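# Move the coaster can onto the turntable's orange spot

## Task

Pick up the can resting on the coaster and set it upright on the orange spot of the turntable, without disturbing the cans already standing on the turntable. Then open the gripper and pull the arm away from it.

## Robot and tools

Robot: two 6-joint arms, left_arm and right_arm (joints from base: waist, shoulder, elbow, forearm roll, wrist pitch, wrist roll), each with a two-finger gripper. The left_arm fingers are rigid. The right_arm fingers fold unless the part sits in the quarter of each pad nearest the tip. Nearer the palm, narrow parts may slip and grips can give way. Pressing those fingertips straight into a surface also folds them quietly and spoils the next grip.

Frame: everything is in the scene frame. The origin is at table-top height, halfway between the two nominal arm bases. +x points out over the table, +y toward left_arm, +z up. Arm names do not match image left/right. A BASES line, if present, gives true base positions. Reported hand poses can be a few centimetres off, more at long reach.

Gripper axes: fingers point along the gripper's +z and open along its y. end_effector_position is the point between the pads when closed. The fingertips extend about 33 mm past it at gaps up to 40 mm, and only 9 mm when fully open.

Row format (shared by execute_actions and move): exactly 20 numbers, always covering both arms. First left_arm: x, y, z (metres, an absolute position in the scene frame), qw, qx, qy, qz (an absolute orientation quaternion, w first), then gripper position, force_limit, speed (each -1 to 1). Then the same ten for right_arm. So each row holds an absolute pose per arm plus finger commands.

execute_actions(actions, cameras): actions is a list of actions; each action is a list of 1 to 15 rows, one row per 1/30 s step; a short action repeats its last row until 15 steps (0.5 s). An empty list just reports state. Each arm's target must lie within 0.6 m of its current gripper position along every gripper axis, or the action is refused for both arms; the first action is checked against the last reported state. Every step the controller limits the commanded pose to 70 mm and 16 degrees from the measured pose, so a far target needs several actions; after an action the arm settles at the "Hand target" shown in the result. To keep an arm still, resend its last reported pose and its previous gripper numbers each call; to hold an orientation, repeat the same quaternion rather than the drifted reported one.

Gripper numbers: position +1 = 140 mm open, about -0.8 = pads touching, -1 = close until blocked. force_limit (after a close at speed -1, part up to 40 mm): about 14 N at -1, 19 N just below 0, 40 N at 0, 58 N at +1; faster closing squeezes harder (about 64 N at speed 0, 116 N at +1 on rigid parts from a centimetre or more away). speed: about 30 mm/s at -1, 140 at 0, 250 at +1. A 0 is a real command, so to leave a gripper alone resend its last three numbers. To grip, send -1 and wait for object_status 2. Codes: 0 moving, 1 blocked while opening, 2 blocked while closing, 3 reached target or pads met. It updates 0.2 to 1.7 s after contact. To grip harder, raise force_limit and change position to -0.98 (or back); to grip softer, open and reclose slowly. position_measured is in counts: 3 open, 75 ≈ 100 mm, 139 ≈ 60 mm, 200 ≈ 20 mm, 230 pads met.

move(target, speed, blend, stop_force, zero, blocking, cameras): target is one row or a list of up to 15 rows of absolute poses; each gripper travels straight from its Hand target, turning the short way, with no obstacle or arm avoidance. speed: 0.002 to 0.5 m/s (default 0.25), turns up to twice that in rad/s; one value or one per target. blend: corner rounding in metres for lists (default 0). stop_force: 10 to 80 N, ends an arm's path when push against its travel exceeds it; go slowly with it, do not rely on it while the gripper rotates, and omit it when backing off a contact. zero (default true) re-zeroes the force before the move. blocking=false returns after about 0.5 s while the move continues; not allowed with stop_force. Finger numbers of the first target are sent at the start; new finger numbers in later targets make all arms pause. Moves cap at 10 s. The result adds a "move:" line: done, off_target, moving, held or fault, plus limits=paced (pose clipped) or limits=held. Avoid paths close to an arm's own base; go around it.

wait(seconds 0 to 10): arms hold their last command. stop(): brakes a running move; fingers continue. zoom_image(camera, region [x0, y0, x1, y1] in pixels, at most 504 by 504) enlarges part of the latest image. finished_scene(scene): integer number of the current scene; irreversible.

Cameras: cam_head_left, cam_head_right, cam_left_wrist, cam_right_wrist, each 672x504, with calibration given (T_world_to_cam maps scene frame to camera). The cameras argument picks which images return; [] gives none.

Result lines: end-effector position, quaternion and velocities; Joint positions; Joint velocities ("within noise" when at rest); Joint torques; External joint torques (outside-force estimate, includes held weight); Flange force along gripper axes; Tool commands; Hand target; object_status; MOTOR HOT and fault lines.

Faults: contact torque at a joint limit (waist 309, shoulder 309, elbow 145, three wrist joints 40.9 N m) or any outside force of 144 N stops that arm 10 s; if its grip holds it fast, release before moving it. Overheating from loads, stretched arms or pushing at unreachable poses brakes an arm 30 to 60 s. The arms are stiff: targets even slightly beyond a firm contact can fault. A clearance check restrains arms near each other, but not fingers.

Avoid: dropping the can or releasing it while moving, slamming or pushing hard, knocking the other cans, arm-to-arm contact, excess twist or off-centre leverage on the grip, and anything leaving the table. Occasional tugs on held or loose objects may occur.

Each tool is called after "Request:" by a JSON object that holds its "op" and its "data".

## Session

Request:
{"op": "execute_actions", "data": {"actions": []}}

Scene clock: 0.00 s.
left_arm: end_effector_position=(+0.6294, +0.4732, +0.3258) position_measured=3 object_status=3 end_effector_quat_wxyz=(-0.182, -0.125, +0.974, -0.059) | right_arm: end_effector_position=(+0.4951, +0.2373, +0.1868) position_measured=3 object_status=3 end_effector_quat_wxyz=(+0.037, +0.892, -0.450, -0.002)
Joint positions: left_arm=[0.075 0.375 1.367 -0.142 1.757 4.519] | right_arm=[0.89 0.754 0.972 -0.014 1.49 3.381]
Joint velocities: within noise
Joint torques (N m): no reading
External joint torques (N m): no reading
Flange force (N): no reading
Hand target: left_arm +0.6294, +0.4732, +0.3258; -0.182, -0.125, +0.974, -0.059 | right_arm +0.4951, +0.2373, +0.1868; +0.037, +0.892, -0.450, -0.002
Tool commands: left_gripper/position=+1.0 left_gripper/force_limit=+1.0 left_gripper/speed=+1.0 right_gripper/position=+1.0 right_gripper/force_limit=+1.0 right_gripper/speed=+1.0

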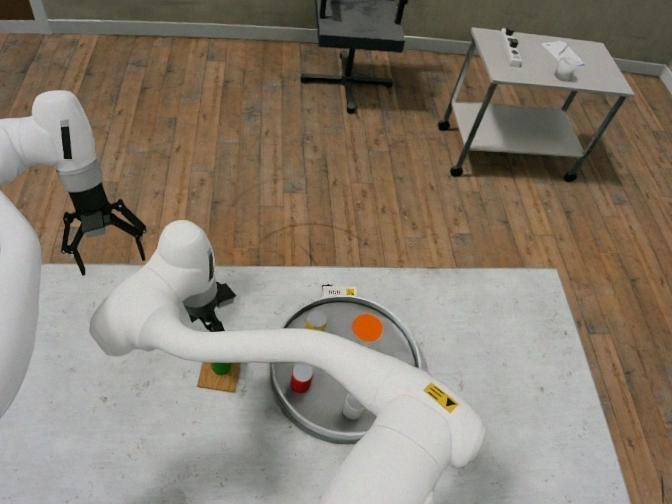

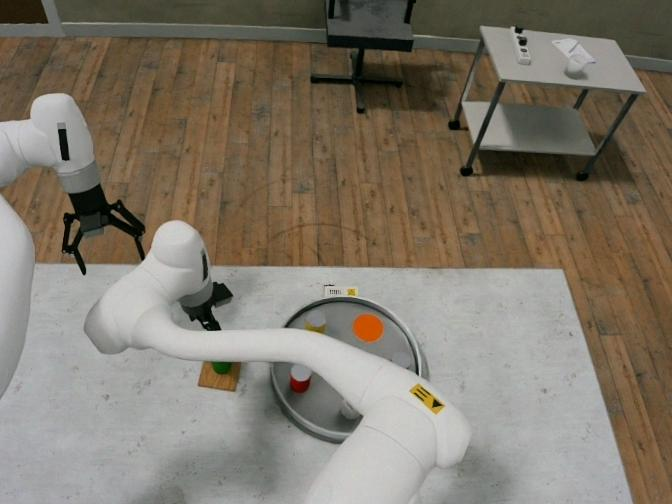

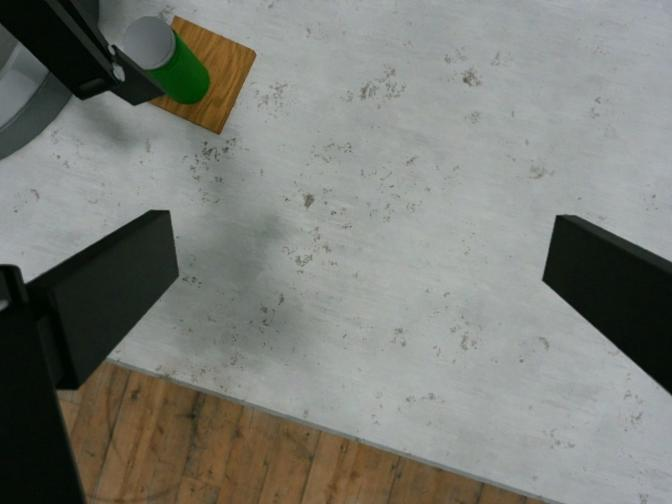

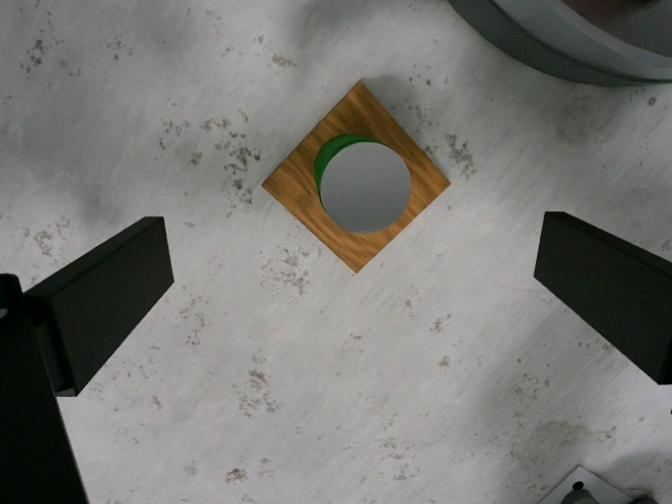

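Request:
{"op": "move", "data": {"target": [0.6294,0.4732,0.3258,-0.182,-0.125,0.974,-0.059,1,1,1,0.49,0.2225,0.19,0,0.893,-0.45,0,0.4,-0.5,0], "speed": 0.15}}

Request:
{"op": "zoom_image", "data": {"camera": "cam_head_left", "region": [180, 280, 440, 450]}}

Request:
{"op": "zoom_image", "data": {"camera": "cam_left_wrist", "region": [0, 0, 300, 200]}}

Scene clock: 2.07 s.
left_arm: end_effector_position=(+0.6294, +0.4732, +0.3258) position_measured=3 object_status=3 end_effector_quat_wxyz=(-0.182, -0.125, +0.974, -0.059) | right_arm: end_effector_position=(+0.4900, +0.2225, +0.1900) position_measured=78 object_status=3 end_effector_quat_wxyz=(+0.000, +0.893, -0.450, +0.000)
Joint positions: left_arm=[0.075 0.375 1.367 -0.142 1.757 4.518] | right_arm=[0.879 0.679 1.094 0 1.369 3.369]
Joint velocities: within noise
Joint torques (N m): left_arm=[-2.75 -84.44 -41.7 3.5 0.92 0.24] | right_arm=[0.54 -111.22 -39.6 3.88 -0.2 -0.25]
External joint torques (N m): left_arm=[2.82 5.76 1.25 0.34 0.07 -0.25] | right_arm=[-0.6 4 -1.93 0.34 0.2 0.25]
Flange force (N): left_arm=[-7.8 2.6 0.2] | right_arm=[-3.1 -12.9 -1.2]
Hand target: left_arm +0.6294, +0.4732, +0.3258; -0.182, -0.125, +0.974, -0.059 | right_arm +0.4900, +0.2225, +0.1900; +0.000, +0.893, -0.450, +0.000
Off the commanded pose: left_arm 0.000 m, 0 deg | right_arm 0.000 m, 0 deg.
move: done
camera_calibration:
cam_left_wrist: T_world_to_cam=[[-0.280612, 0.958582, -0.0487708, -0.253916], [0.959819, 0.280132, -0.0165445, -0.727413], [-0.00219696, -0.0514537, -0.998673, 0.493849], [0, 0, 0, 1]] pos_world=[0.628018, 0.472581, 0.468775]
cam_right_wrist: T_world_to_cam=[[-0.804669, -0.593243, 0.0238817, 0.529079], [-0.550385, 0.760415, 0.34474, 0.0395868], [-0.222675, 0.264258, -0.938394, 0.372017], [0, 0, 0, 1]] pos_world=[0.530361, 0.185462, 0.322816]

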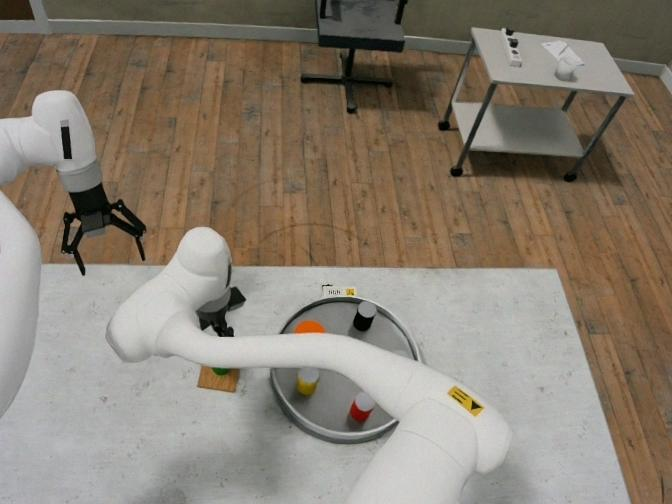

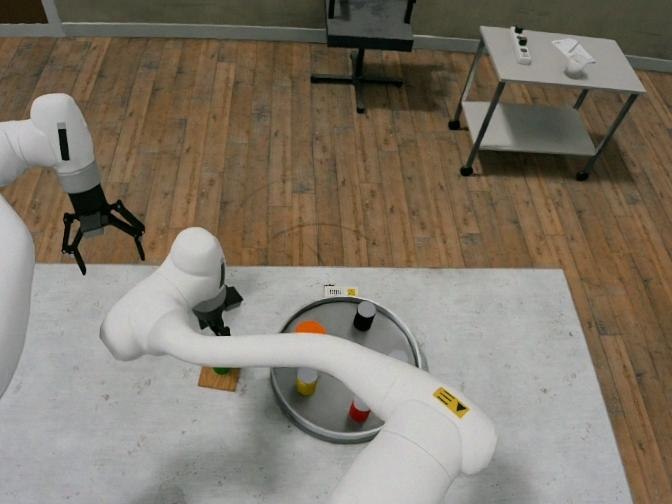

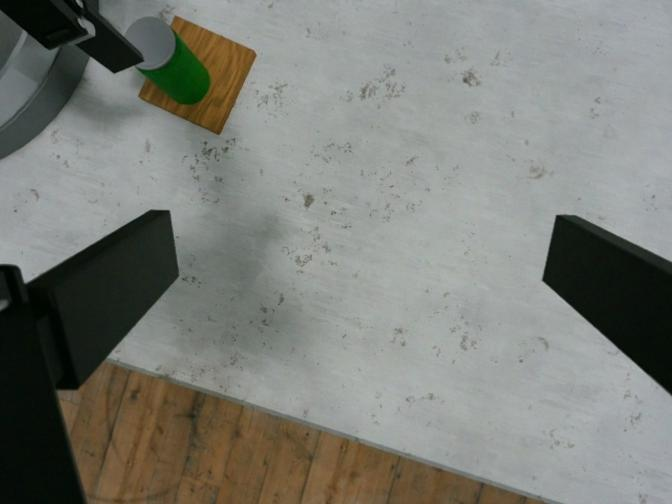

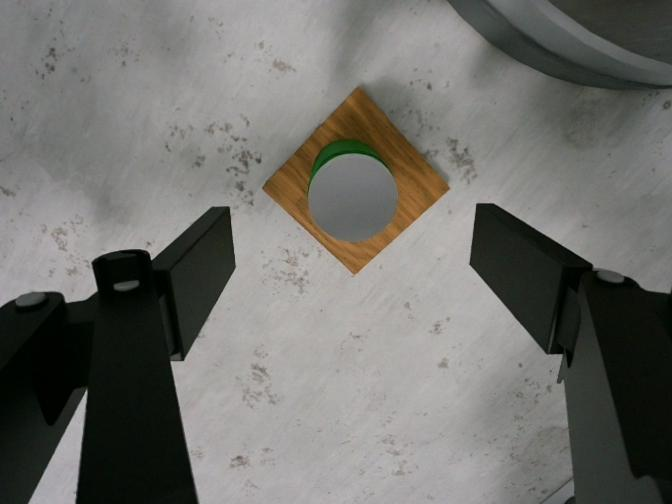

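Scaled by 1.938 from the camera's 672x504 image, which has a finer 960x720 frame.

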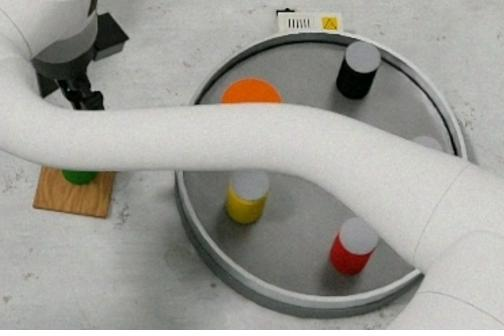

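Scaled by 1.680 from the camera's 672x504 image, which has a finer 960x720 frame.

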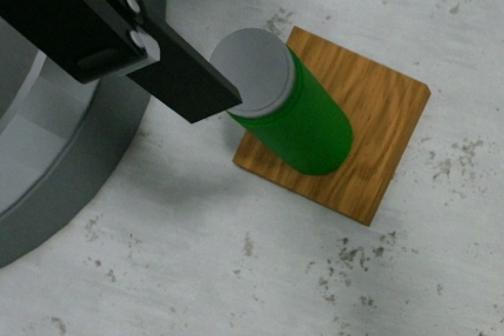

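Request:
{"op": "wait", "data": {"seconds": 0.5, "cameras": ["cam_head_left"]}}

Request:
{"op": "wait", "data": {"seconds": 0.5, "cameras": ["cam_head_left"]}}

Request:
{"op": "wait", "data": {"seconds": 1, "cameras": ["cam_head_left"]}}

Request:
{"op": "wait", "data": {"seconds": 1, "cameras": ["cam_head_left"]}}

Request:
{"op": "wait", "data": {"seconds": 1, "cameras": ["cam_head_left"]}}

Request:
{"op": "wait", "data": {"seconds": 2, "cameras": ["cam_head_left"]}}

Request:
{"op": "wait", "data": {"seconds": 3, "cameras": ["cam_head_left"]}}

Scene clock: 3.03 s.
left_arm: end_effector_position=(+0.6294, +0.4732, +0.3258) position_measured=3 object_status=3 end_effector_quat_wxyz=(-0.182, -0.125, +0.974, -0.059) | right_arm: end_effector_position=(+0.4900, +0.2225, +0.1900) position_measured=78 object_status=3 end_effector_quat_wxyz=(+0.000, +0.893, -0.450, +0.000)
Joint positions: left_arm=[0.075 0.375 1.367 -0.142 1.757 4.518] | right_arm=[0.879 0.679 1.094 0 1.369 3.369]
Joint velocities: within noise
Joint torques (N m): left_arm=[-2.5 -84.34 -41.6 3.5 0.9 0.27] | right_arm=[0.98 -111.31 -39.86 3.88 -0.19 -0.26]
External joint torques (N m): left_arm=[2.51 5.74 1.17 0.34 0.08 -0.27] | right_arm=[-1.31 3.67 -1.88 0.35 0.19 0.26]
Flange force (N): left_arm=[-7.8 2.1 0.1] | right_arm=[-2.2 -12.3 -1.2]
Hand target: left_arm +0.6294, +0.4732, +0.3258; -0.182, -0.125, +0.974, -0.059 | right_arm +0.4900, +0.2225, +0.1900; +0.000, +0.893, -0.450, +0.000
Tool commands: left_gripper/position=+1.0 left_gripper/force_limit=+1.0 left_gripper/speed=+1.0 right_gripper/position=+0.4 right_gripper/force_limit=-0.5 right_gripper/speed=+0.0
Off the commanded pose: left_arm 0.000 m, 0 deg | right_arm 0.000 m, 0 deg.
wait: 0.50 s; at rest from the start
Images, in order (width x height): cam_head_left 672x504.

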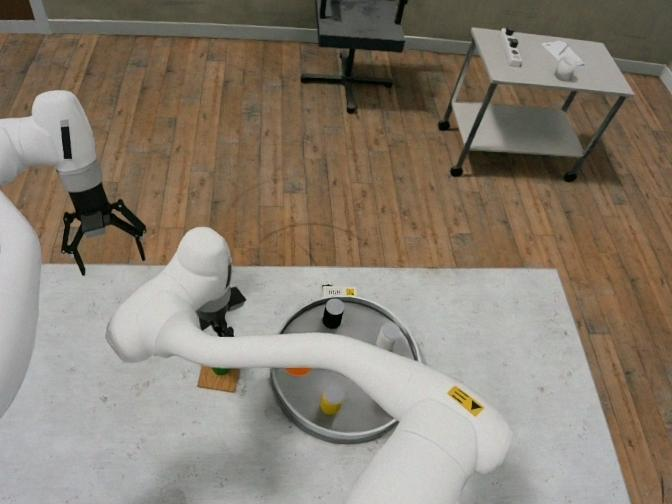

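Scene clock: 3.53 s.
left_arm: end_effector_position=(+0.6294, +0.4732, +0.3258) position_measured=3 object_status=3 end_effector_quat_wxyz=(-0.182, -0.125, +0.974, -0.059) | right_arm: end_effector_position=(+0.4900, +0.2225, +0.1900) position_measured=78 object_status=3 end_effector_quat_wxyz=(+0.000, +0.893, -0.450, +0.000)
Joint positions: left_arm=[0.075 0.375 1.367 -0.142 1.757 4.518] | right_arm=[0.879 0.679 1.094 0 1.369 3.369]
Joint velocities: within noise
Joint torques (N m): left_arm=[-2.49 -84.32 -41.52 3.49 0.93 0.28] | right_arm=[0.98 -110.81 -39.85 3.85 -0.15 -0.29]
External joint torques (N m): left_arm=[2.33 5.71 1.02 0.34 0.05 -0.28] | right_arm=[-1.19 3.26 -1.83 0.38 0.15 0.29]
Flange force (N): left_arm=[-8.0 1.8 -0.2] | right_arm=[-2.1 -11.4 -1.2]
Hand target: left_arm +0.6294, +0.4732, +0.3258; -0.182, -0.125, +0.974, -0.059 | right_arm +0.4900, +0.2225, +0.1900; +0.000, +0.893, -0.450, +0.000
Tool commands: left_gripper/position=+1.0 left_gripper/force_limit=+1.0 left_gripper/speed=+1.0 right_gripper/position=+0.4 right_gripper/force_limit=-0.5 right_gripper/speed=+0.0
Off the commanded pose: left_arm 0.000 m, 0 deg | right_arm 0.000 m, 0 deg.
wait: 0.50 s; at rest by 0.17 s
Images, in order (width x height): cam_head_left 672x504.

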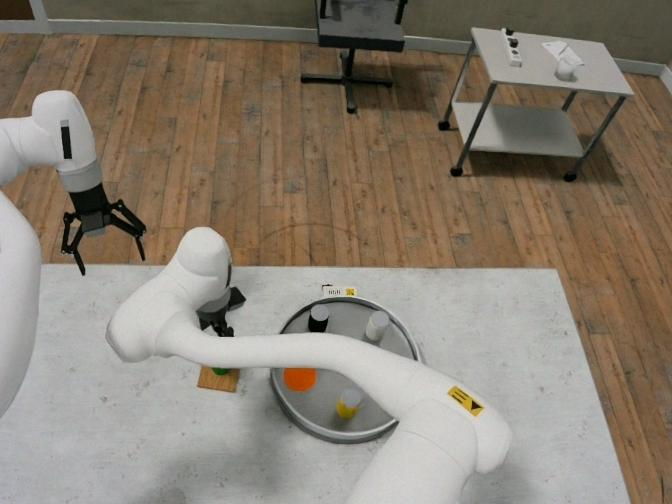

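Scene clock: 4.53 s.
left_arm: end_effector_position=(+0.6294, +0.4732, +0.3258) position_measured=3 object_status=3 end_effector_quat_wxyz=(-0.182, -0.125, +0.974, -0.059) | right_arm: end_effector_position=(+0.4900, +0.2225, +0.1900) position_measured=78 object_status=3 end_effector_quat_wxyz=(+0.000, +0.893, -0.450, +0.000)
Joint positions: left_arm=[0.075 0.375 1.367 -0.142 1.757 4.518] | right_arm=[0.879 0.679 1.094 0 1.369 3.369]
Joint velocities: within noise
Joint torques (N m): left_arm=[-2.81 -84.1 -41.55 3.52 0.89 0.25] | right_arm=[0.82 -111.12 -39.81 3.86 -0.23 -0.33]
External joint torques (N m): left_arm=[2.54 5.51 1.07 0.31 0.09 -0.26] | right_arm=[-0.76 3.68 -1.79 0.36 0.23 0.33]
Flange force (N): left_arm=[-7.6 2.2 -0.1] | right_arm=[-2.8 -12.0 -1.2]
Hand target: left_arm +0.6294, +0.4732, +0.3258; -0.182, -0.125, +0.974, -0.059 | right_arm +0.4900, +0.2225, +0.1900; +0.000, +0.893, -0.450, +0.000
Tool commands: left_gripper/position=+1.0 left_gripper/force_limit=+1.0 left_gripper/speed=+1.0 right_gripper/position=+0.4 right_gripper/force_limit=-0.5 right_gripper/speed=+0.0
Off the commanded pose: left_arm 0.000 m, 0 deg | right_arm 0.000 m, 0 deg.
wait: 1.00 s; at rest by 0.17 s
Images, in order (width x height): cam_head_left 672x504.

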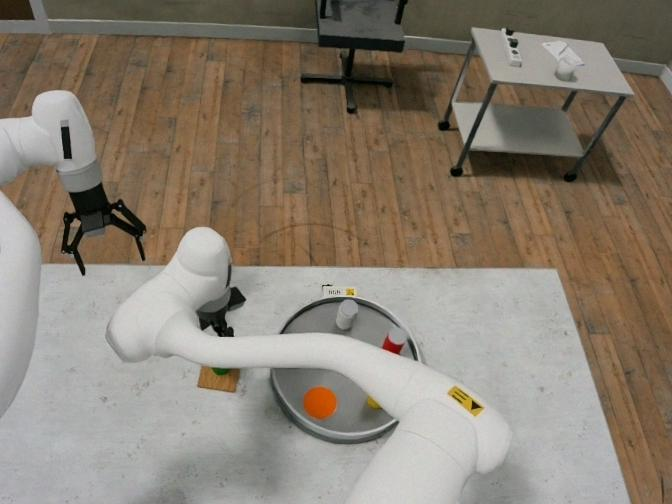

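Scene clock: 5.53 s.
left_arm: end_effector_position=(+0.6294, +0.4732, +0.3258) position_measured=3 object_status=3 end_effector_quat_wxyz=(-0.182, -0.125, +0.974, -0.059) | right_arm: end_effector_position=(+0.4900, +0.2225, +0.1900) position_measured=78 object_status=3 end_effector_quat_wxyz=(+0.000, +0.893, -0.450, +0.000)
Joint positions: left_arm=[0.075 0.375 1.367 -0.142 1.757 4.518] | right_arm=[0.879 0.679 1.094 0 1.369 3.369]
Joint velocities: within noise
Joint torques (N m): left_arm=[-2.62 -84.15 -41.57 3.49 0.89 0.25] | right_arm=[0.83 -111.26 -39.58 3.85 -0.22 -0.25]
External joint torques (N m): left_arm=[2.54 5.61 1.16 0.34 0.1 -0.25] | right_arm=[-0.76 3.87 -2.03 0.38 0.22 0.25]
Flange force (N): left_arm=[-7.6 2.2 0.0] | right_arm=[-2.9 -13.0 -1.4]
Hand target: left_arm +0.6294, +0.4732, +0.3258; -0.182, -0.125, +0.974, -0.059 | right_arm +0.4900, +0.2225, +0.1900; +0.000, +0.893, -0.450, +0.000
Tool commands: left_gripper/position=+1.0 left_gripper/force_limit=+1.0 left_gripper/speed=+1.0 right_gripper/position=+0.4 right_gripper/force_limit=-0.5 right_gripper/speed=+0.0
Off the commanded pose: left_arm 0.000 m, 0 deg | right_arm 0.000 m, 0 deg.
wait: 1.00 s; at rest by 0.17 s
Images, in order (width x height): cam_head_left 672x504.

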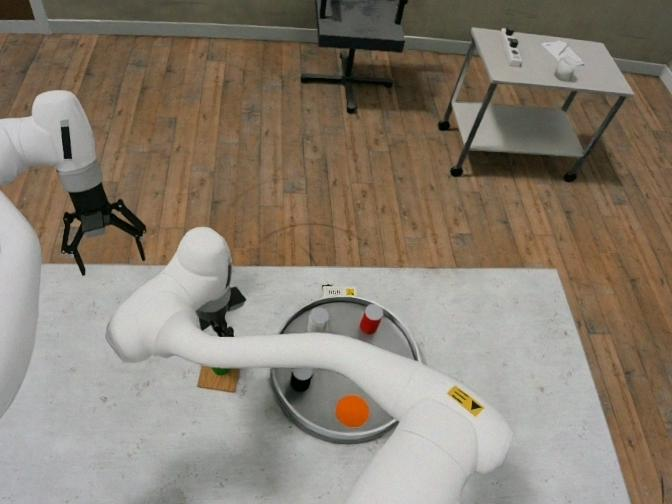

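Scene clock: 6.53 s.
left_arm: end_effector_position=(+0.6294, +0.4732, +0.3258) position_measured=3 object_status=3 end_effector_quat_wxyz=(-0.182, -0.125, +0.974, -0.059) | right_arm: end_effector_position=(+0.4900, +0.2225, +0.1900) position_measured=78 object_status=3 end_effector_quat_wxyz=(+0.000, +0.893, -0.450, +0.000)
Joint positions: left_arm=[0.075 0.375 1.367 -0.142 1.757 4.518] | right_arm=[0.879 0.679 1.094 0 1.369 3.369]
Joint velocities: within noise
Joint torques (N m): left_arm=[-2.62 -84.35 -41.63 3.51 0.92 0.23] | right_arm=[1.09 -111.2 -39.67 3.9 -0.2 -0.29]
External joint torques (N m): left_arm=[2.5 5.7 1.11 0.33 0.06 -0.24] | right_arm=[-1.24 3.83 -1.94 0.34 0.2 0.29]
Flange force (N): left_arm=[-7.9 2.1 0.0] | right_arm=[-2.4 -12.8 -1.3]
Hand target: left_arm +0.6294, +0.4732, +0.3258; -0.182, -0.125, +0.974, -0.059 | right_arm +0.4900, +0.2225, +0.1900; +0.000, +0.893, -0.450, +0.000
Tool commands: left_gripper/position=+1.0 left_gripper/force_limit=+1.0 left_gripper/speed=+1.0 right_gripper/position=+0.4 right_gripper/force_limit=-0.5 right_gripper/speed=+0.0
Off the commanded pose: left_arm 0.000 m, 0 deg | right_arm 0.000 m, 0 deg.
wait: 1.00 s; at rest by 0.17 s
Images, in order (width x height): cam_head_left 672x504.

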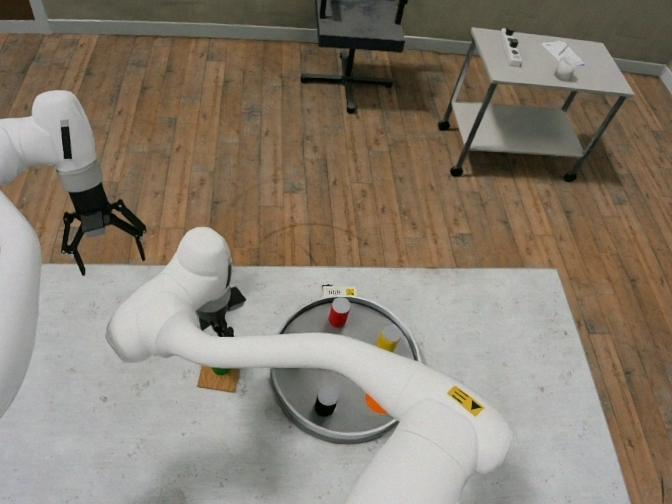

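Scene clock: 8.53 s.
left_arm: end_effector_position=(+0.6294, +0.4732, +0.3258) position_measured=3 object_status=3 end_effector_quat_wxyz=(-0.182, -0.125, +0.974, -0.059) | right_arm: end_effector_position=(+0.4900, +0.2225, +0.1900) position_measured=78 object_status=3 end_effector_quat_wxyz=(+0.000, +0.893, -0.450, +0.000)
Joint positions: left_arm=[0.075 0.375 1.367 -0.142 1.757 4.518] | right_arm=[0.879 0.679 1.094 0 1.369 3.369]
Joint velocities: within noise
Joint torques (N m): left_arm=[-2.76 -84.25 -41.71 3.5 0.9 0.22] | right_arm=[0.81 -111.39 -39.86 3.91 -0.12 -0.29]
External joint torques (N m): left_arm=[2.68 5.6 1.15 0.35 0.09 -0.22] | right_arm=[-1 3.84 -1.79 0.32 0.12 0.29]
Flange force (N): left_arm=[-7.7 2.4 0.0] | right_arm=[-2.5 -12.2 -0.9]
Hand target: left_arm +0.6294, +0.4732, +0.3258; -0.182, -0.125, +0.974, -0.059 | right_arm +0.4900, +0.2225, +0.1900; +0.000, +0.893, -0.450, +0.000
Tool commands: left_gripper/position=+1.0 left_gripper/force_limit=+1.0 left_gripper/speed=+1.0 right_gripper/position=+0.4 right_gripper/force_limit=-0.5 right_gripper/speed=+0.0
Off the commanded pose: left_arm 0.000 m, 0 deg | right_arm 0.000 m, 0 deg.
wait: 2.00 s; at rest by 0.17 s
Images, in order (width x height): cam_head_left 672x504.

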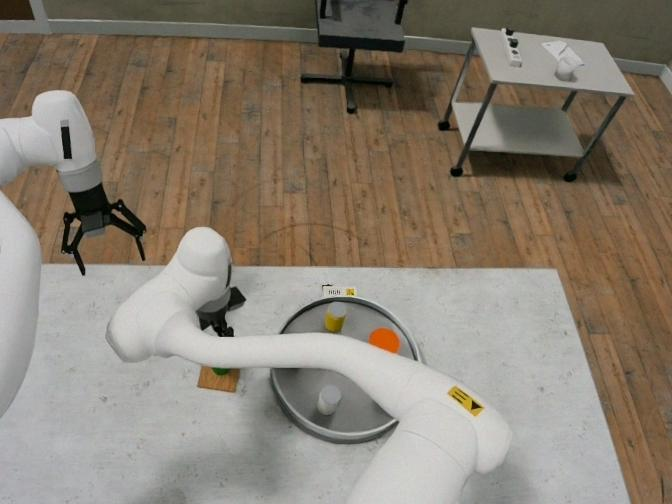

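Scene clock: 11.53 s.
left_arm: end_effector_position=(+0.6294, +0.4732, +0.3258) position_measured=3 object_status=3 end_effector_quat_wxyz=(-0.182, -0.125, +0.974, -0.059) | right_arm: end_effector_position=(+0.4900, +0.2225, +0.1900) position_measured=78 object_status=3 end_effector_quat_wxyz=(+0.000, +0.893, -0.450, +0.000)
Joint positions: left_arm=[0.075 0.375 1.367 -0.142 1.757 4.518] | right_arm=[0.879 0.679 1.094 0 1.369 3.369]
Joint velocities: within noise
Joint torques (N m): left_arm=[-2.78 -84.15 -41.59 3.51 0.91 0.28] | right_arm=[0.85 -111.14 -39.67 3.9 -0.16 -0.24]
External joint torques (N m): left_arm=[2.74 5.62 1.15 0.33 0.08 -0.28] | right_arm=[-0.83 3.45 -2.05 0.34 0.16 0.24]
Flange force (N): left_arm=[-7.7 2.4 0.0] | right_arm=[-2.7 -12.3 -1.5]
Hand target: left_arm +0.6294, +0.4732, +0.3258; -0.182, -0.125, +0.974, -0.059 | right_arm +0.4900, +0.2225, +0.1900; +0.000, +0.893, -0.450, +0.000
Tool commands: left_gripper/position=+1.0 left_gripper/force_limit=+1.0 left_gripper/speed=+1.0 right_gripper/position=+0.4 right_gripper/force_limit=-0.5 right_gripper/speed=+0.0
Off the commanded pose: left_arm 0.000 m, 0 deg | right_arm 0.000 m, 0 deg.
wait: 3.00 s; at rest by 0.17 s
Images, in order (width x height): cam_head_left 672x504.

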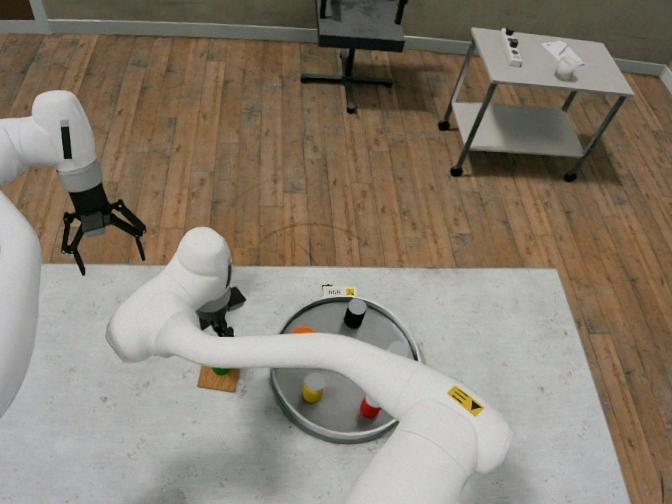

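Request:
{"op": "move", "data": {"target": [[0.6294,0.4732,0.3258,-0.182,-0.125,0.974,-0.059,1,1,1,0.4853,0.221,0.13,0,0.893,-0.45,0,0.4,-0.5,0],[0.6294,0.4732,0.3258,-0.182,-0.125,0.974,-0.059,1,1,1,0.4853,0.221,0.095,0,0.893,-0.45,0,0.4,-0.5,0]], "speed": [0.2, 0.1], "blend": [0.01, 0]}}

Request:
{"op": "zoom_image", "data": {"camera": "cam_left_wrist", "region": [0, 0, 300, 200]}}

Request:
{"op": "zoom_image", "data": {"camera": "cam_head_left", "region": [240, 270, 450, 450]}}

Scene clock: 13.97 s.
left_arm: end_effector_position=(+0.6294, +0.4732, +0.3258) position_measured=3 object_status=3 end_effector_quat_wxyz=(-0.182, -0.125, +0.974, -0.059) | right_arm: end_effector_position=(+0.4853, +0.2210, +0.0949) position_measured=78 object_status=3 end_effector_quat_wxyz=(+0.000, +0.893, -0.450, +0.000)
Joint positions: left_arm=[0.075 0.375 1.367 -0.142 1.757 4.518] | right_arm=[0.882 0.718 1.203 0 1.221 3.371]
Joint velocities: within noise
Joint torques (N m): left_arm=[-2.7 -84.35 -41.68 3.54 0.93 0.24] | right_arm=[0.8 -113.37 -38.12 3.66 -0.19 -0.29]
External joint torques (N m): left_arm=[2.56 5.67 1.12 0.31 0.05 -0.24] | right_arm=[-0.84 4.2 -1.92 0.4 0.19 0.29]
Flange force (N): left_arm=[-7.8 2.2 0.0] | right_arm=[-2.8 -12.3 0.6]
Hand target: left_arm +0.6294, +0.4732, +0.3258; -0.182, -0.125, +0.974, -0.059 | right_arm +0.4853, +0.2210, +0.0950; +0.000, +0.893, -0.450, +0.000
Off the commanded pose: left_arm 0.000 m, 0 deg | right_arm 0.000 m, 0 deg.
move: done
camera_calibration:
cam_left_wrist: T_world_to_cam=[[-0.280578, 0.95859, -0.0487929, -0.253906], [0.959829, 0.280101, -0.0164977, -0.727422], [-0.00214764, -0.0514617, -0.998673, 0.493854], [0, 0, 0, 1]] pos_world=[0.62802, 0.472558, 0.468809]
cam_right_wrist: T_world_to_cam=[[-0.80467, -0.593237, 0.0239812, 0.526629], [-0.550361, 0.760448, 0.344705, 0.0709186], [-0.222729, 0.264176, -0.938405, 0.282202], [0, 0, 0, 1]] pos_world=[0.525648, 0.183935, 0.227744]

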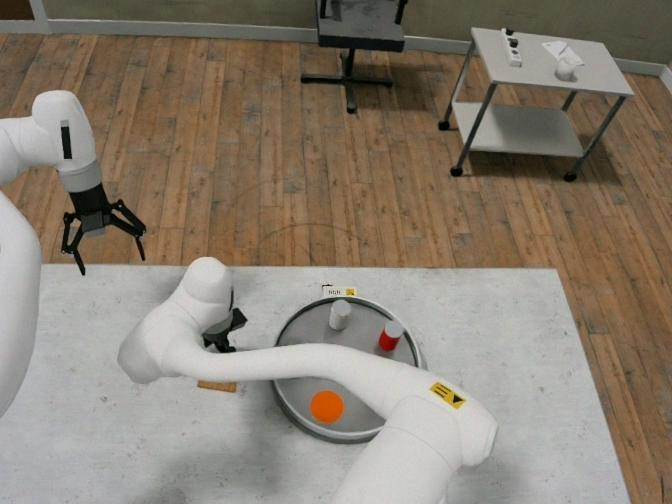

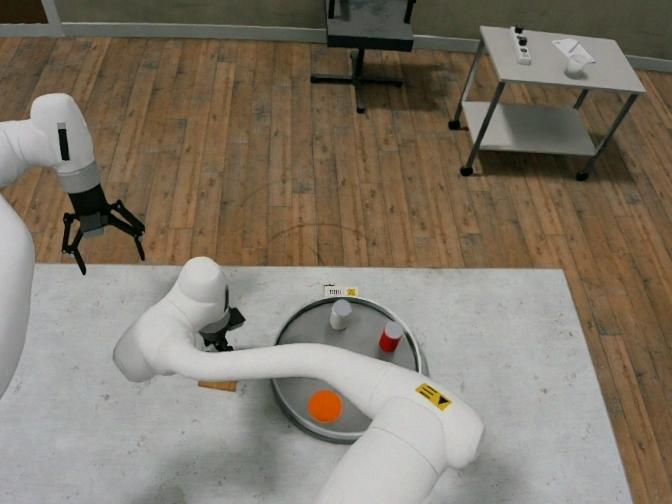

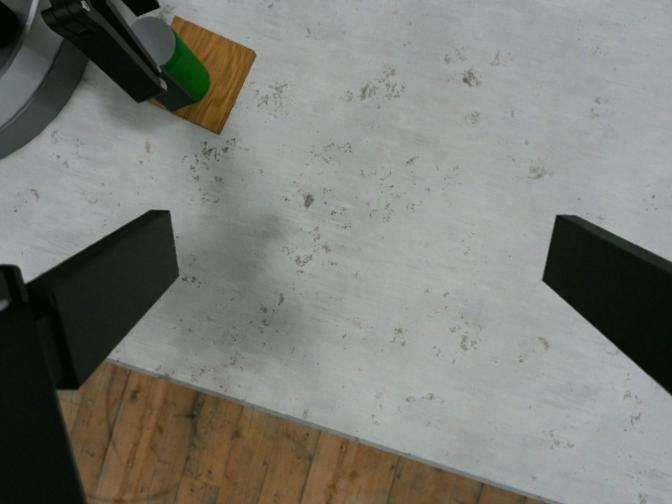

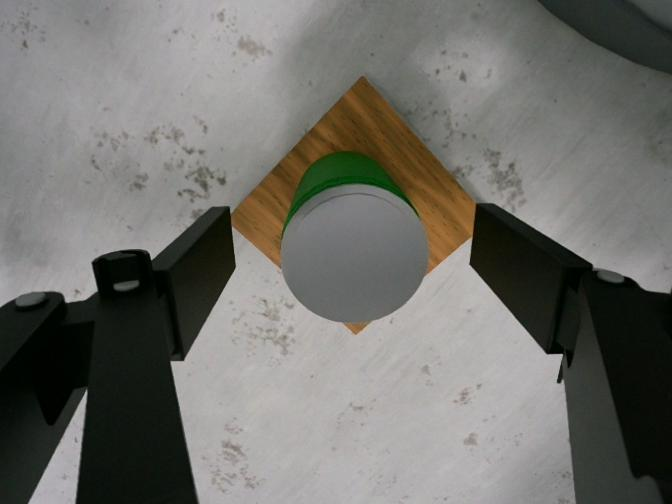

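Scaled by 1.680 from the camera's 672x504 image, which has a finer 960x720 frame.

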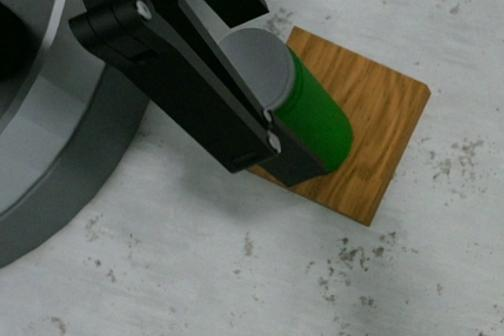

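Scaled by 2.400 from the camera's 672x504 image, which has a finer 960x720 frame.

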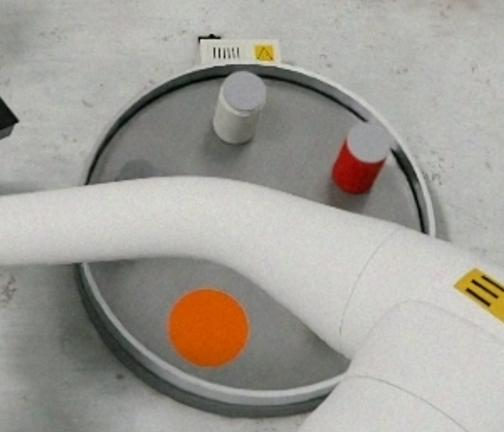

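Request:
{"op": "execute_actions", "data": {"actions": [[[0.6294,0.4732,0.3258,-0.182,-0.125,0.974,-0.059,1,1,1,0.4853,0.221,0.095,0,0.893,-0.45,0,-1,0,-1]],[[0.6294,0.4732,0.3258,-0.182,-0.125,0.974,-0.059,1,1,1,0.4853,0.221,0.095,0,0.893,-0.45,0,-1,0,-1]],[[0.6294,0.4732,0.3258,-0.182,-0.125,0.974,-0.059,1,1,1,0.4853,0.221,0.095,0,0.893,-0.45,0,-1,0,-1]],[[0.6294,0.4732,0.3258,-0.182,-0.125,0.974,-0.059,1,1,1,0.4853,0.221,0.095,0,0.893,-0.45,0,-1,0,-1]]], "cameras": ["cam_right_wrist"]}}

Scene clock: 16.40 s.
left_arm: end_effector_position=(+0.6294, +0.4732, +0.3258) position_measured=3 object_status=3 end_effector_quat_wxyz=(-0.182, -0.125, +0.974, -0.059) | right_arm: end_effector_position=(+0.4853, +0.2210, +0.0951) position_measured=154 object_status=2 end_effector_quat_wxyz=(+0.000, +0.893, -0.450, +0.000)
Joint positions: left_arm=[0.075 0.375 1.367 -0.142 1.757 4.518] | right_arm=[0.882 0.718 1.203 0 1.221 3.371]
Joint velocities: within noise
Joint torques (N m): left_arm=[-2.53 -84.24 -41.64 3.5 0.93 0.21] | right_arm=[0.65 -104.28 -34.65 3.62 -1.02 -0.36]
External joint torques (N m): left_arm=[2.38 5.59 1.15 0.34 0.06 -0.21] | right_arm=[-0.73 -4.42 -5.21 0.43 1.02 0.36]
External joint torques at the end of the 1st action: left_arm=[2.79 5.79 1.17 0.32 0.07 -0.28] | right_arm=[-0.71 4.36 -1.63 0.36 0.17 0.31]
External joint torques at the end of the 2nd action: left_arm=[2.62 5.78 1.12 0.33 0.1 -0.27] | right_arm=[-1.22 3.45 -2.11 0.34 0.2 0.29]
External joint torques at the end of the 3rd action: left_arm=[2.69 5.63 1.09 0.36 0.07 -0.26] | right_arm=[-1.21 3.82 -2.24 0.31 0 0.28]
Flange force (N): left_arm=[-7.6 2.1 0.1] | right_arm=[-2.0 -8.9 -8.5]
Flange force at the end of the 1st action (N): left_arm=[-8.0 2.4 0.0] | right_arm=[-2.7 -11.7 1.0]
Flange force at the end of the 2nd action (N): left_arm=[-8.0 2.2 -0.1] | right_arm=[-2.2 -11.8 0.0]
Flange force at the end of the 3rd action (N): left_arm=[-7.8 2.3 -0.1] | right_arm=[-2.4 -12.4 0.4]
Hand target: left_arm +0.6294, +0.4732, +0.3258; -0.182, -0.125, +0.974, -0.059 | right_arm +0.4853, +0.2210, +0.0950; +0.000, +0.893, -0.450, +0.000
Off the commanded pose: left_arm 0.000 m, 0 deg | right_arm 0.000 m, 0 deg.
camera_calibration:
cam_right_wrist: T_world_to_cam=[[-0.804674, -0.593241, 0.0237688, 0.5267], [-0.55041, 0.76039, 0.344754, 0.0708817], [-0.222596, 0.264332, -0.938392, 0.282253], [0, 0, 0, 1]] pos_world=[0.525664, 0.183954, 0.227908]
Images, in order (width x height): cam_right_wrist 672x504.

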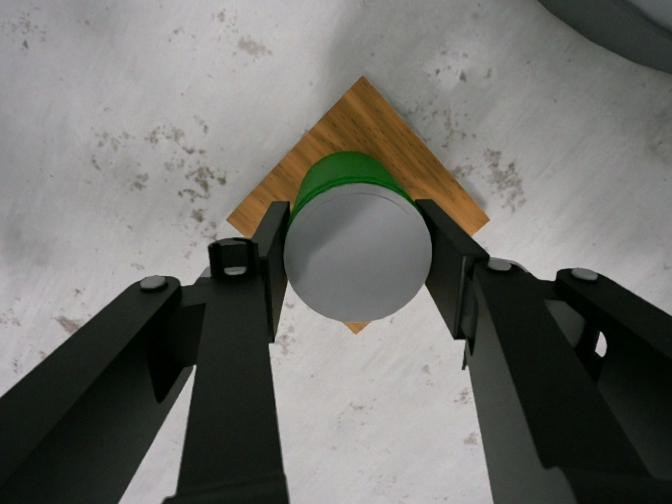

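Request:
{"op": "move", "data": {"target": [[0.6294,0.4732,0.3258,-0.182,-0.125,0.974,-0.059,1,1,1,0.4853,0.221,0.12,0,0.893,-0.45,0,-1,0,-1],[0.6294,0.4732,0.3258,-0.182,-0.125,0.974,-0.059,1,1,1,0.488,0.17,0.25,0,0.893,-0.45,0,-1,0,-1],[0.6294,0.4732,0.3258,-0.182,-0.125,0.974,-0.059,1,1,1,0.507,-0.136,0.25,0,0.893,-0.45,0,-1,0,-1]], "speed": [0.1, 0.25, 0.25], "blend": [0.02, 0.04, 0]}}

Request:
{"op": "wait", "data": {"seconds": 1.2, "cameras": ["cam_right_wrist", "cam_head_left"]}}

Scene clock: 20.53 s.
left_arm: end_effector_position=(+0.6294, +0.4732, +0.3258) position_measured=3 object_status=3 end_effector_quat_wxyz=(-0.182, -0.125, +0.974, -0.059) | right_arm: end_effector_position=(+0.5070, -0.1360, +0.2500) position_measured=154 object_status=2 end_effector_quat_wxyz=(+0.000, +0.893, -0.450, +0.000)
Joint positions: left_arm=[0.075 0.375 1.367 -0.142 1.757 4.518] | right_arm=[0.527 0.283 1.588 0 1.27 3.017]
Joint velocities: within noise
Joint torques (N m): left_arm=[-2.77 -84.27 -41.56 3.5 0.93 0.31] | right_arm=[1.15 -74.05 -39.49 3.83 -0.15 -0.3]
External joint torques (N m): left_arm=[2.68 5.69 1.07 0.34 0.05 -0.31] | right_arm=[-0.93 4.23 -1.04 0.29 0.14 0.3]
Flange force (N): left_arm=[-7.9 2.2 -0.1] | right_arm=[1.5 -8.6 0.5]
Hand target: left_arm +0.6294, +0.4732, +0.3258; -0.182, -0.125, +0.974, -0.059 | right_arm +0.5070, -0.1360, +0.2500; +0.000, +0.893, -0.450, +0.000
Off the commanded pose: left_arm 0.000 m, 0 deg | right_arm 0.000 m, 0 deg.
move: done; blend cut to 0.0125 m at target 1
camera_calibration:
cam_left_wrist: T_world_to_cam=[[-0.280577, 0.95859, -0.0487931, -0.253906], [0.959829, 0.2801, -0.0164975, -0.727422], [-0.00214742, -0.0514618, -0.998673, 0.493854], [0, 0, 0, 1]] pos_world=[0.62802, 0.472558, 0.468809]
cam_right_wrist: T_world_to_cam=[[-0.804613, -0.59332, 0.0238719, 0.32862], [-0.550477, 0.76038, 0.344669, 0.3009], [-0.222651, 0.264185, -0.938421, 0.526831], [0, 0, 0, 1]] pos_world=[0.547349, -0.173002, 0.382833]

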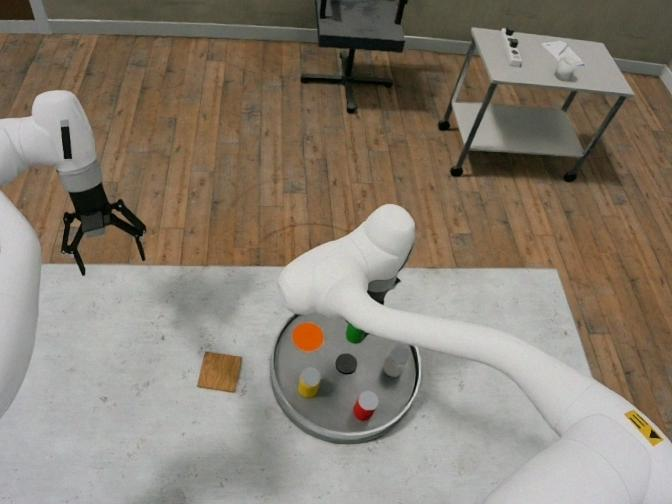

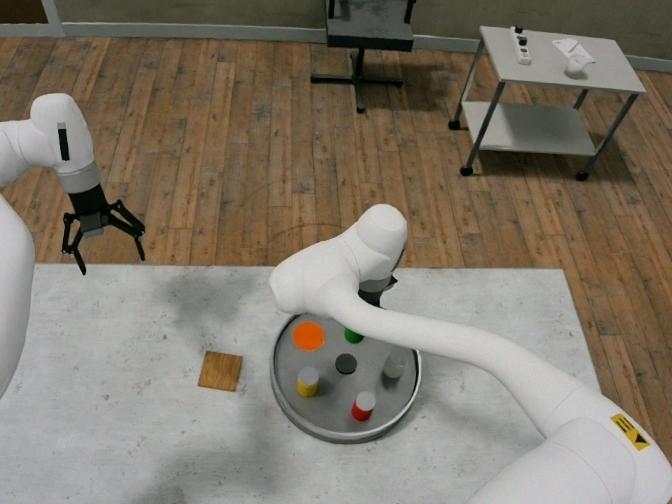

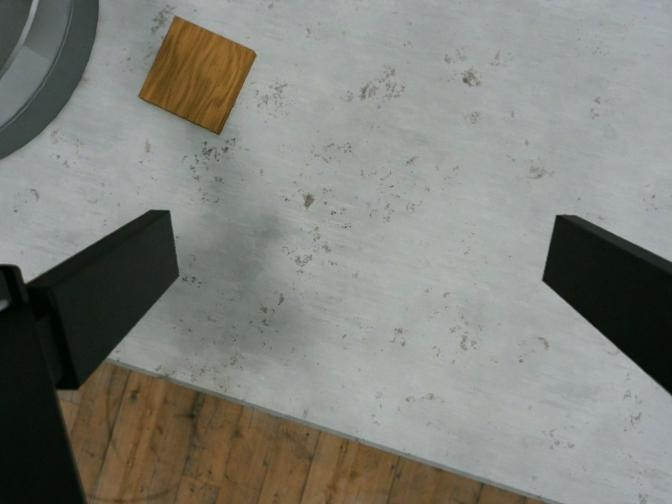

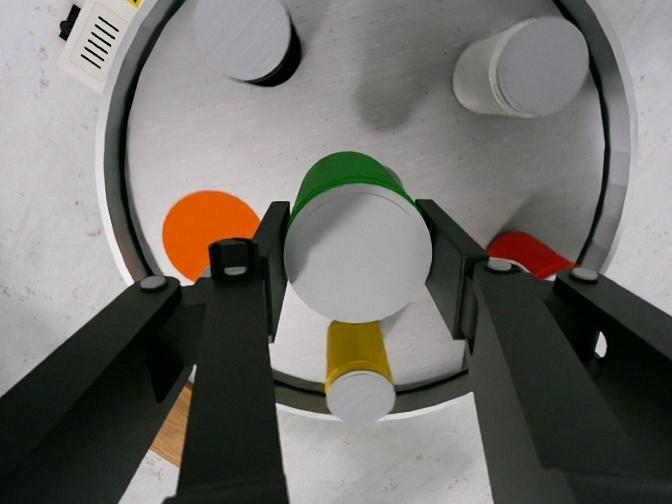

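Scene clock: 21.73 s.
left_arm: end_effector_position=(+0.6294, +0.4732, +0.3258) position_measured=3 object_status=3 end_effector_quat_wxyz=(-0.182, -0.125, +0.974, -0.059) | right_arm: end_effector_position=(+0.5070, -0.1360, +0.2500) position_measured=154 object_status=2 end_effector_quat_wxyz=(+0.000, +0.893, -0.450, +0.000)
Joint positions: left_arm=[0.075 0.375 1.367 -0.142 1.757 4.518] | right_arm=[0.527 0.283 1.589 0 1.27 3.017]
Joint velocities: within noise
Joint torques (N m): left_arm=[-2.66 -84.32 -41.49 3.52 0.93 0.29] | right_arm=[1.23 -74 -39.82 3.79 -0.27 -0.33]
External joint torques (N m): left_arm=[2.59 5.72 1 0.32 0.06 -0.29] | right_arm=[-1.36 4.71 -0.55 0.3 0.26 0.33]
Flange force (N): left_arm=[-8.1 2.1 -0.3] | right_arm=[2.1 -8.3 1.1]
Hand target: left_arm +0.6294, +0.4732, +0.3258; -0.182, -0.125, +0.974, -0.059 | right_arm +0.5070, -0.1360, +0.2500; +0.000, +0.893, -0.450, +0.000
Tool commands: left_gripper/position=+1.0 left_gripper/force_limit=+1.0 left_gripper/speed=+1.0 right_gripper/position=-1.0 right_gripper/force_limit=+0.0 right_gripper/speed=-1.0
Off the commanded pose: left_arm 0.000 m, 0 deg | right_arm 0.000 m, 0 deg.
wait: 1.20 s; at rest by 0.17 s
camera_calibration:
cam_right_wrist: T_world_to_cam=[[-0.804674, -0.593237, 0.0238407, 0.328655], [-0.550389, 0.760409, 0.344747, 0.300865], [-0.222645, 0.264287, -0.938393, 0.526863], [0, 0, 0, 1]] pos_world=[0.547356, -0.173053, 0.382847]
Images, in order (width x height): cam_head_left 672x504, cam_right_wrist 672x504.

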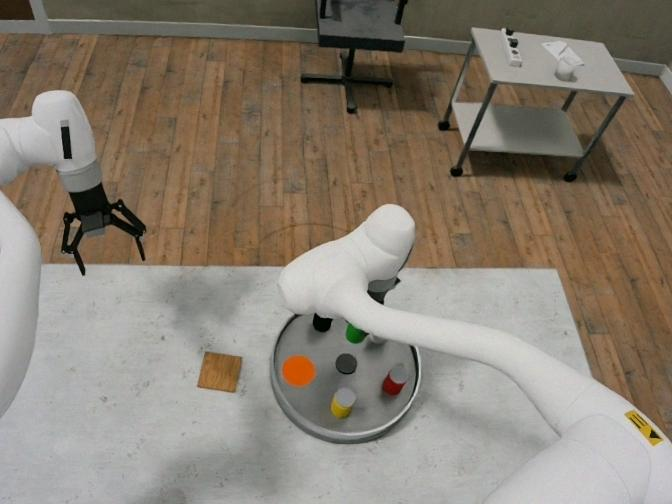

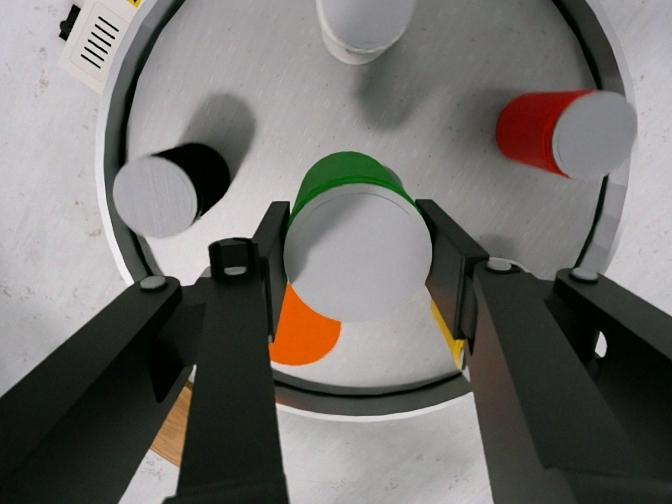

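Request:
{"op": "zoom_image", "data": {"camera": "cam_head_left", "region": [260, 280, 430, 450]}}

Request:
{"op": "zoom_image", "data": {"camera": "cam_right_wrist", "region": [0, 0, 250, 200]}}

Scaled by 2.965 from the camera's 672x504 image, which has a finer 960x720 frame.

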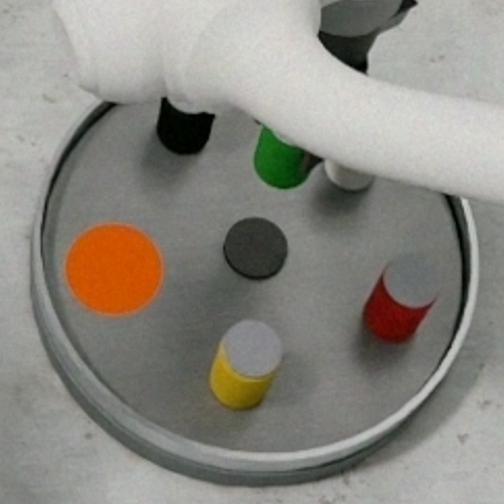

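Scaled by 2.016 from the camera's 672x504 image, which has a finer 960x720 frame.

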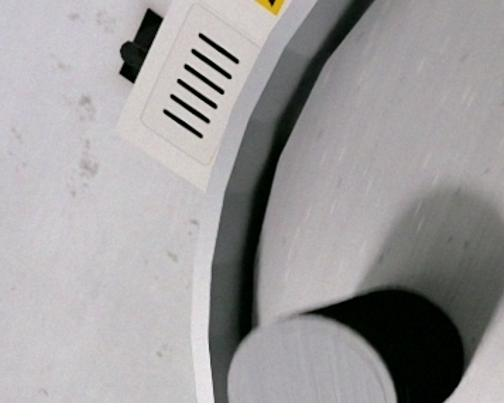

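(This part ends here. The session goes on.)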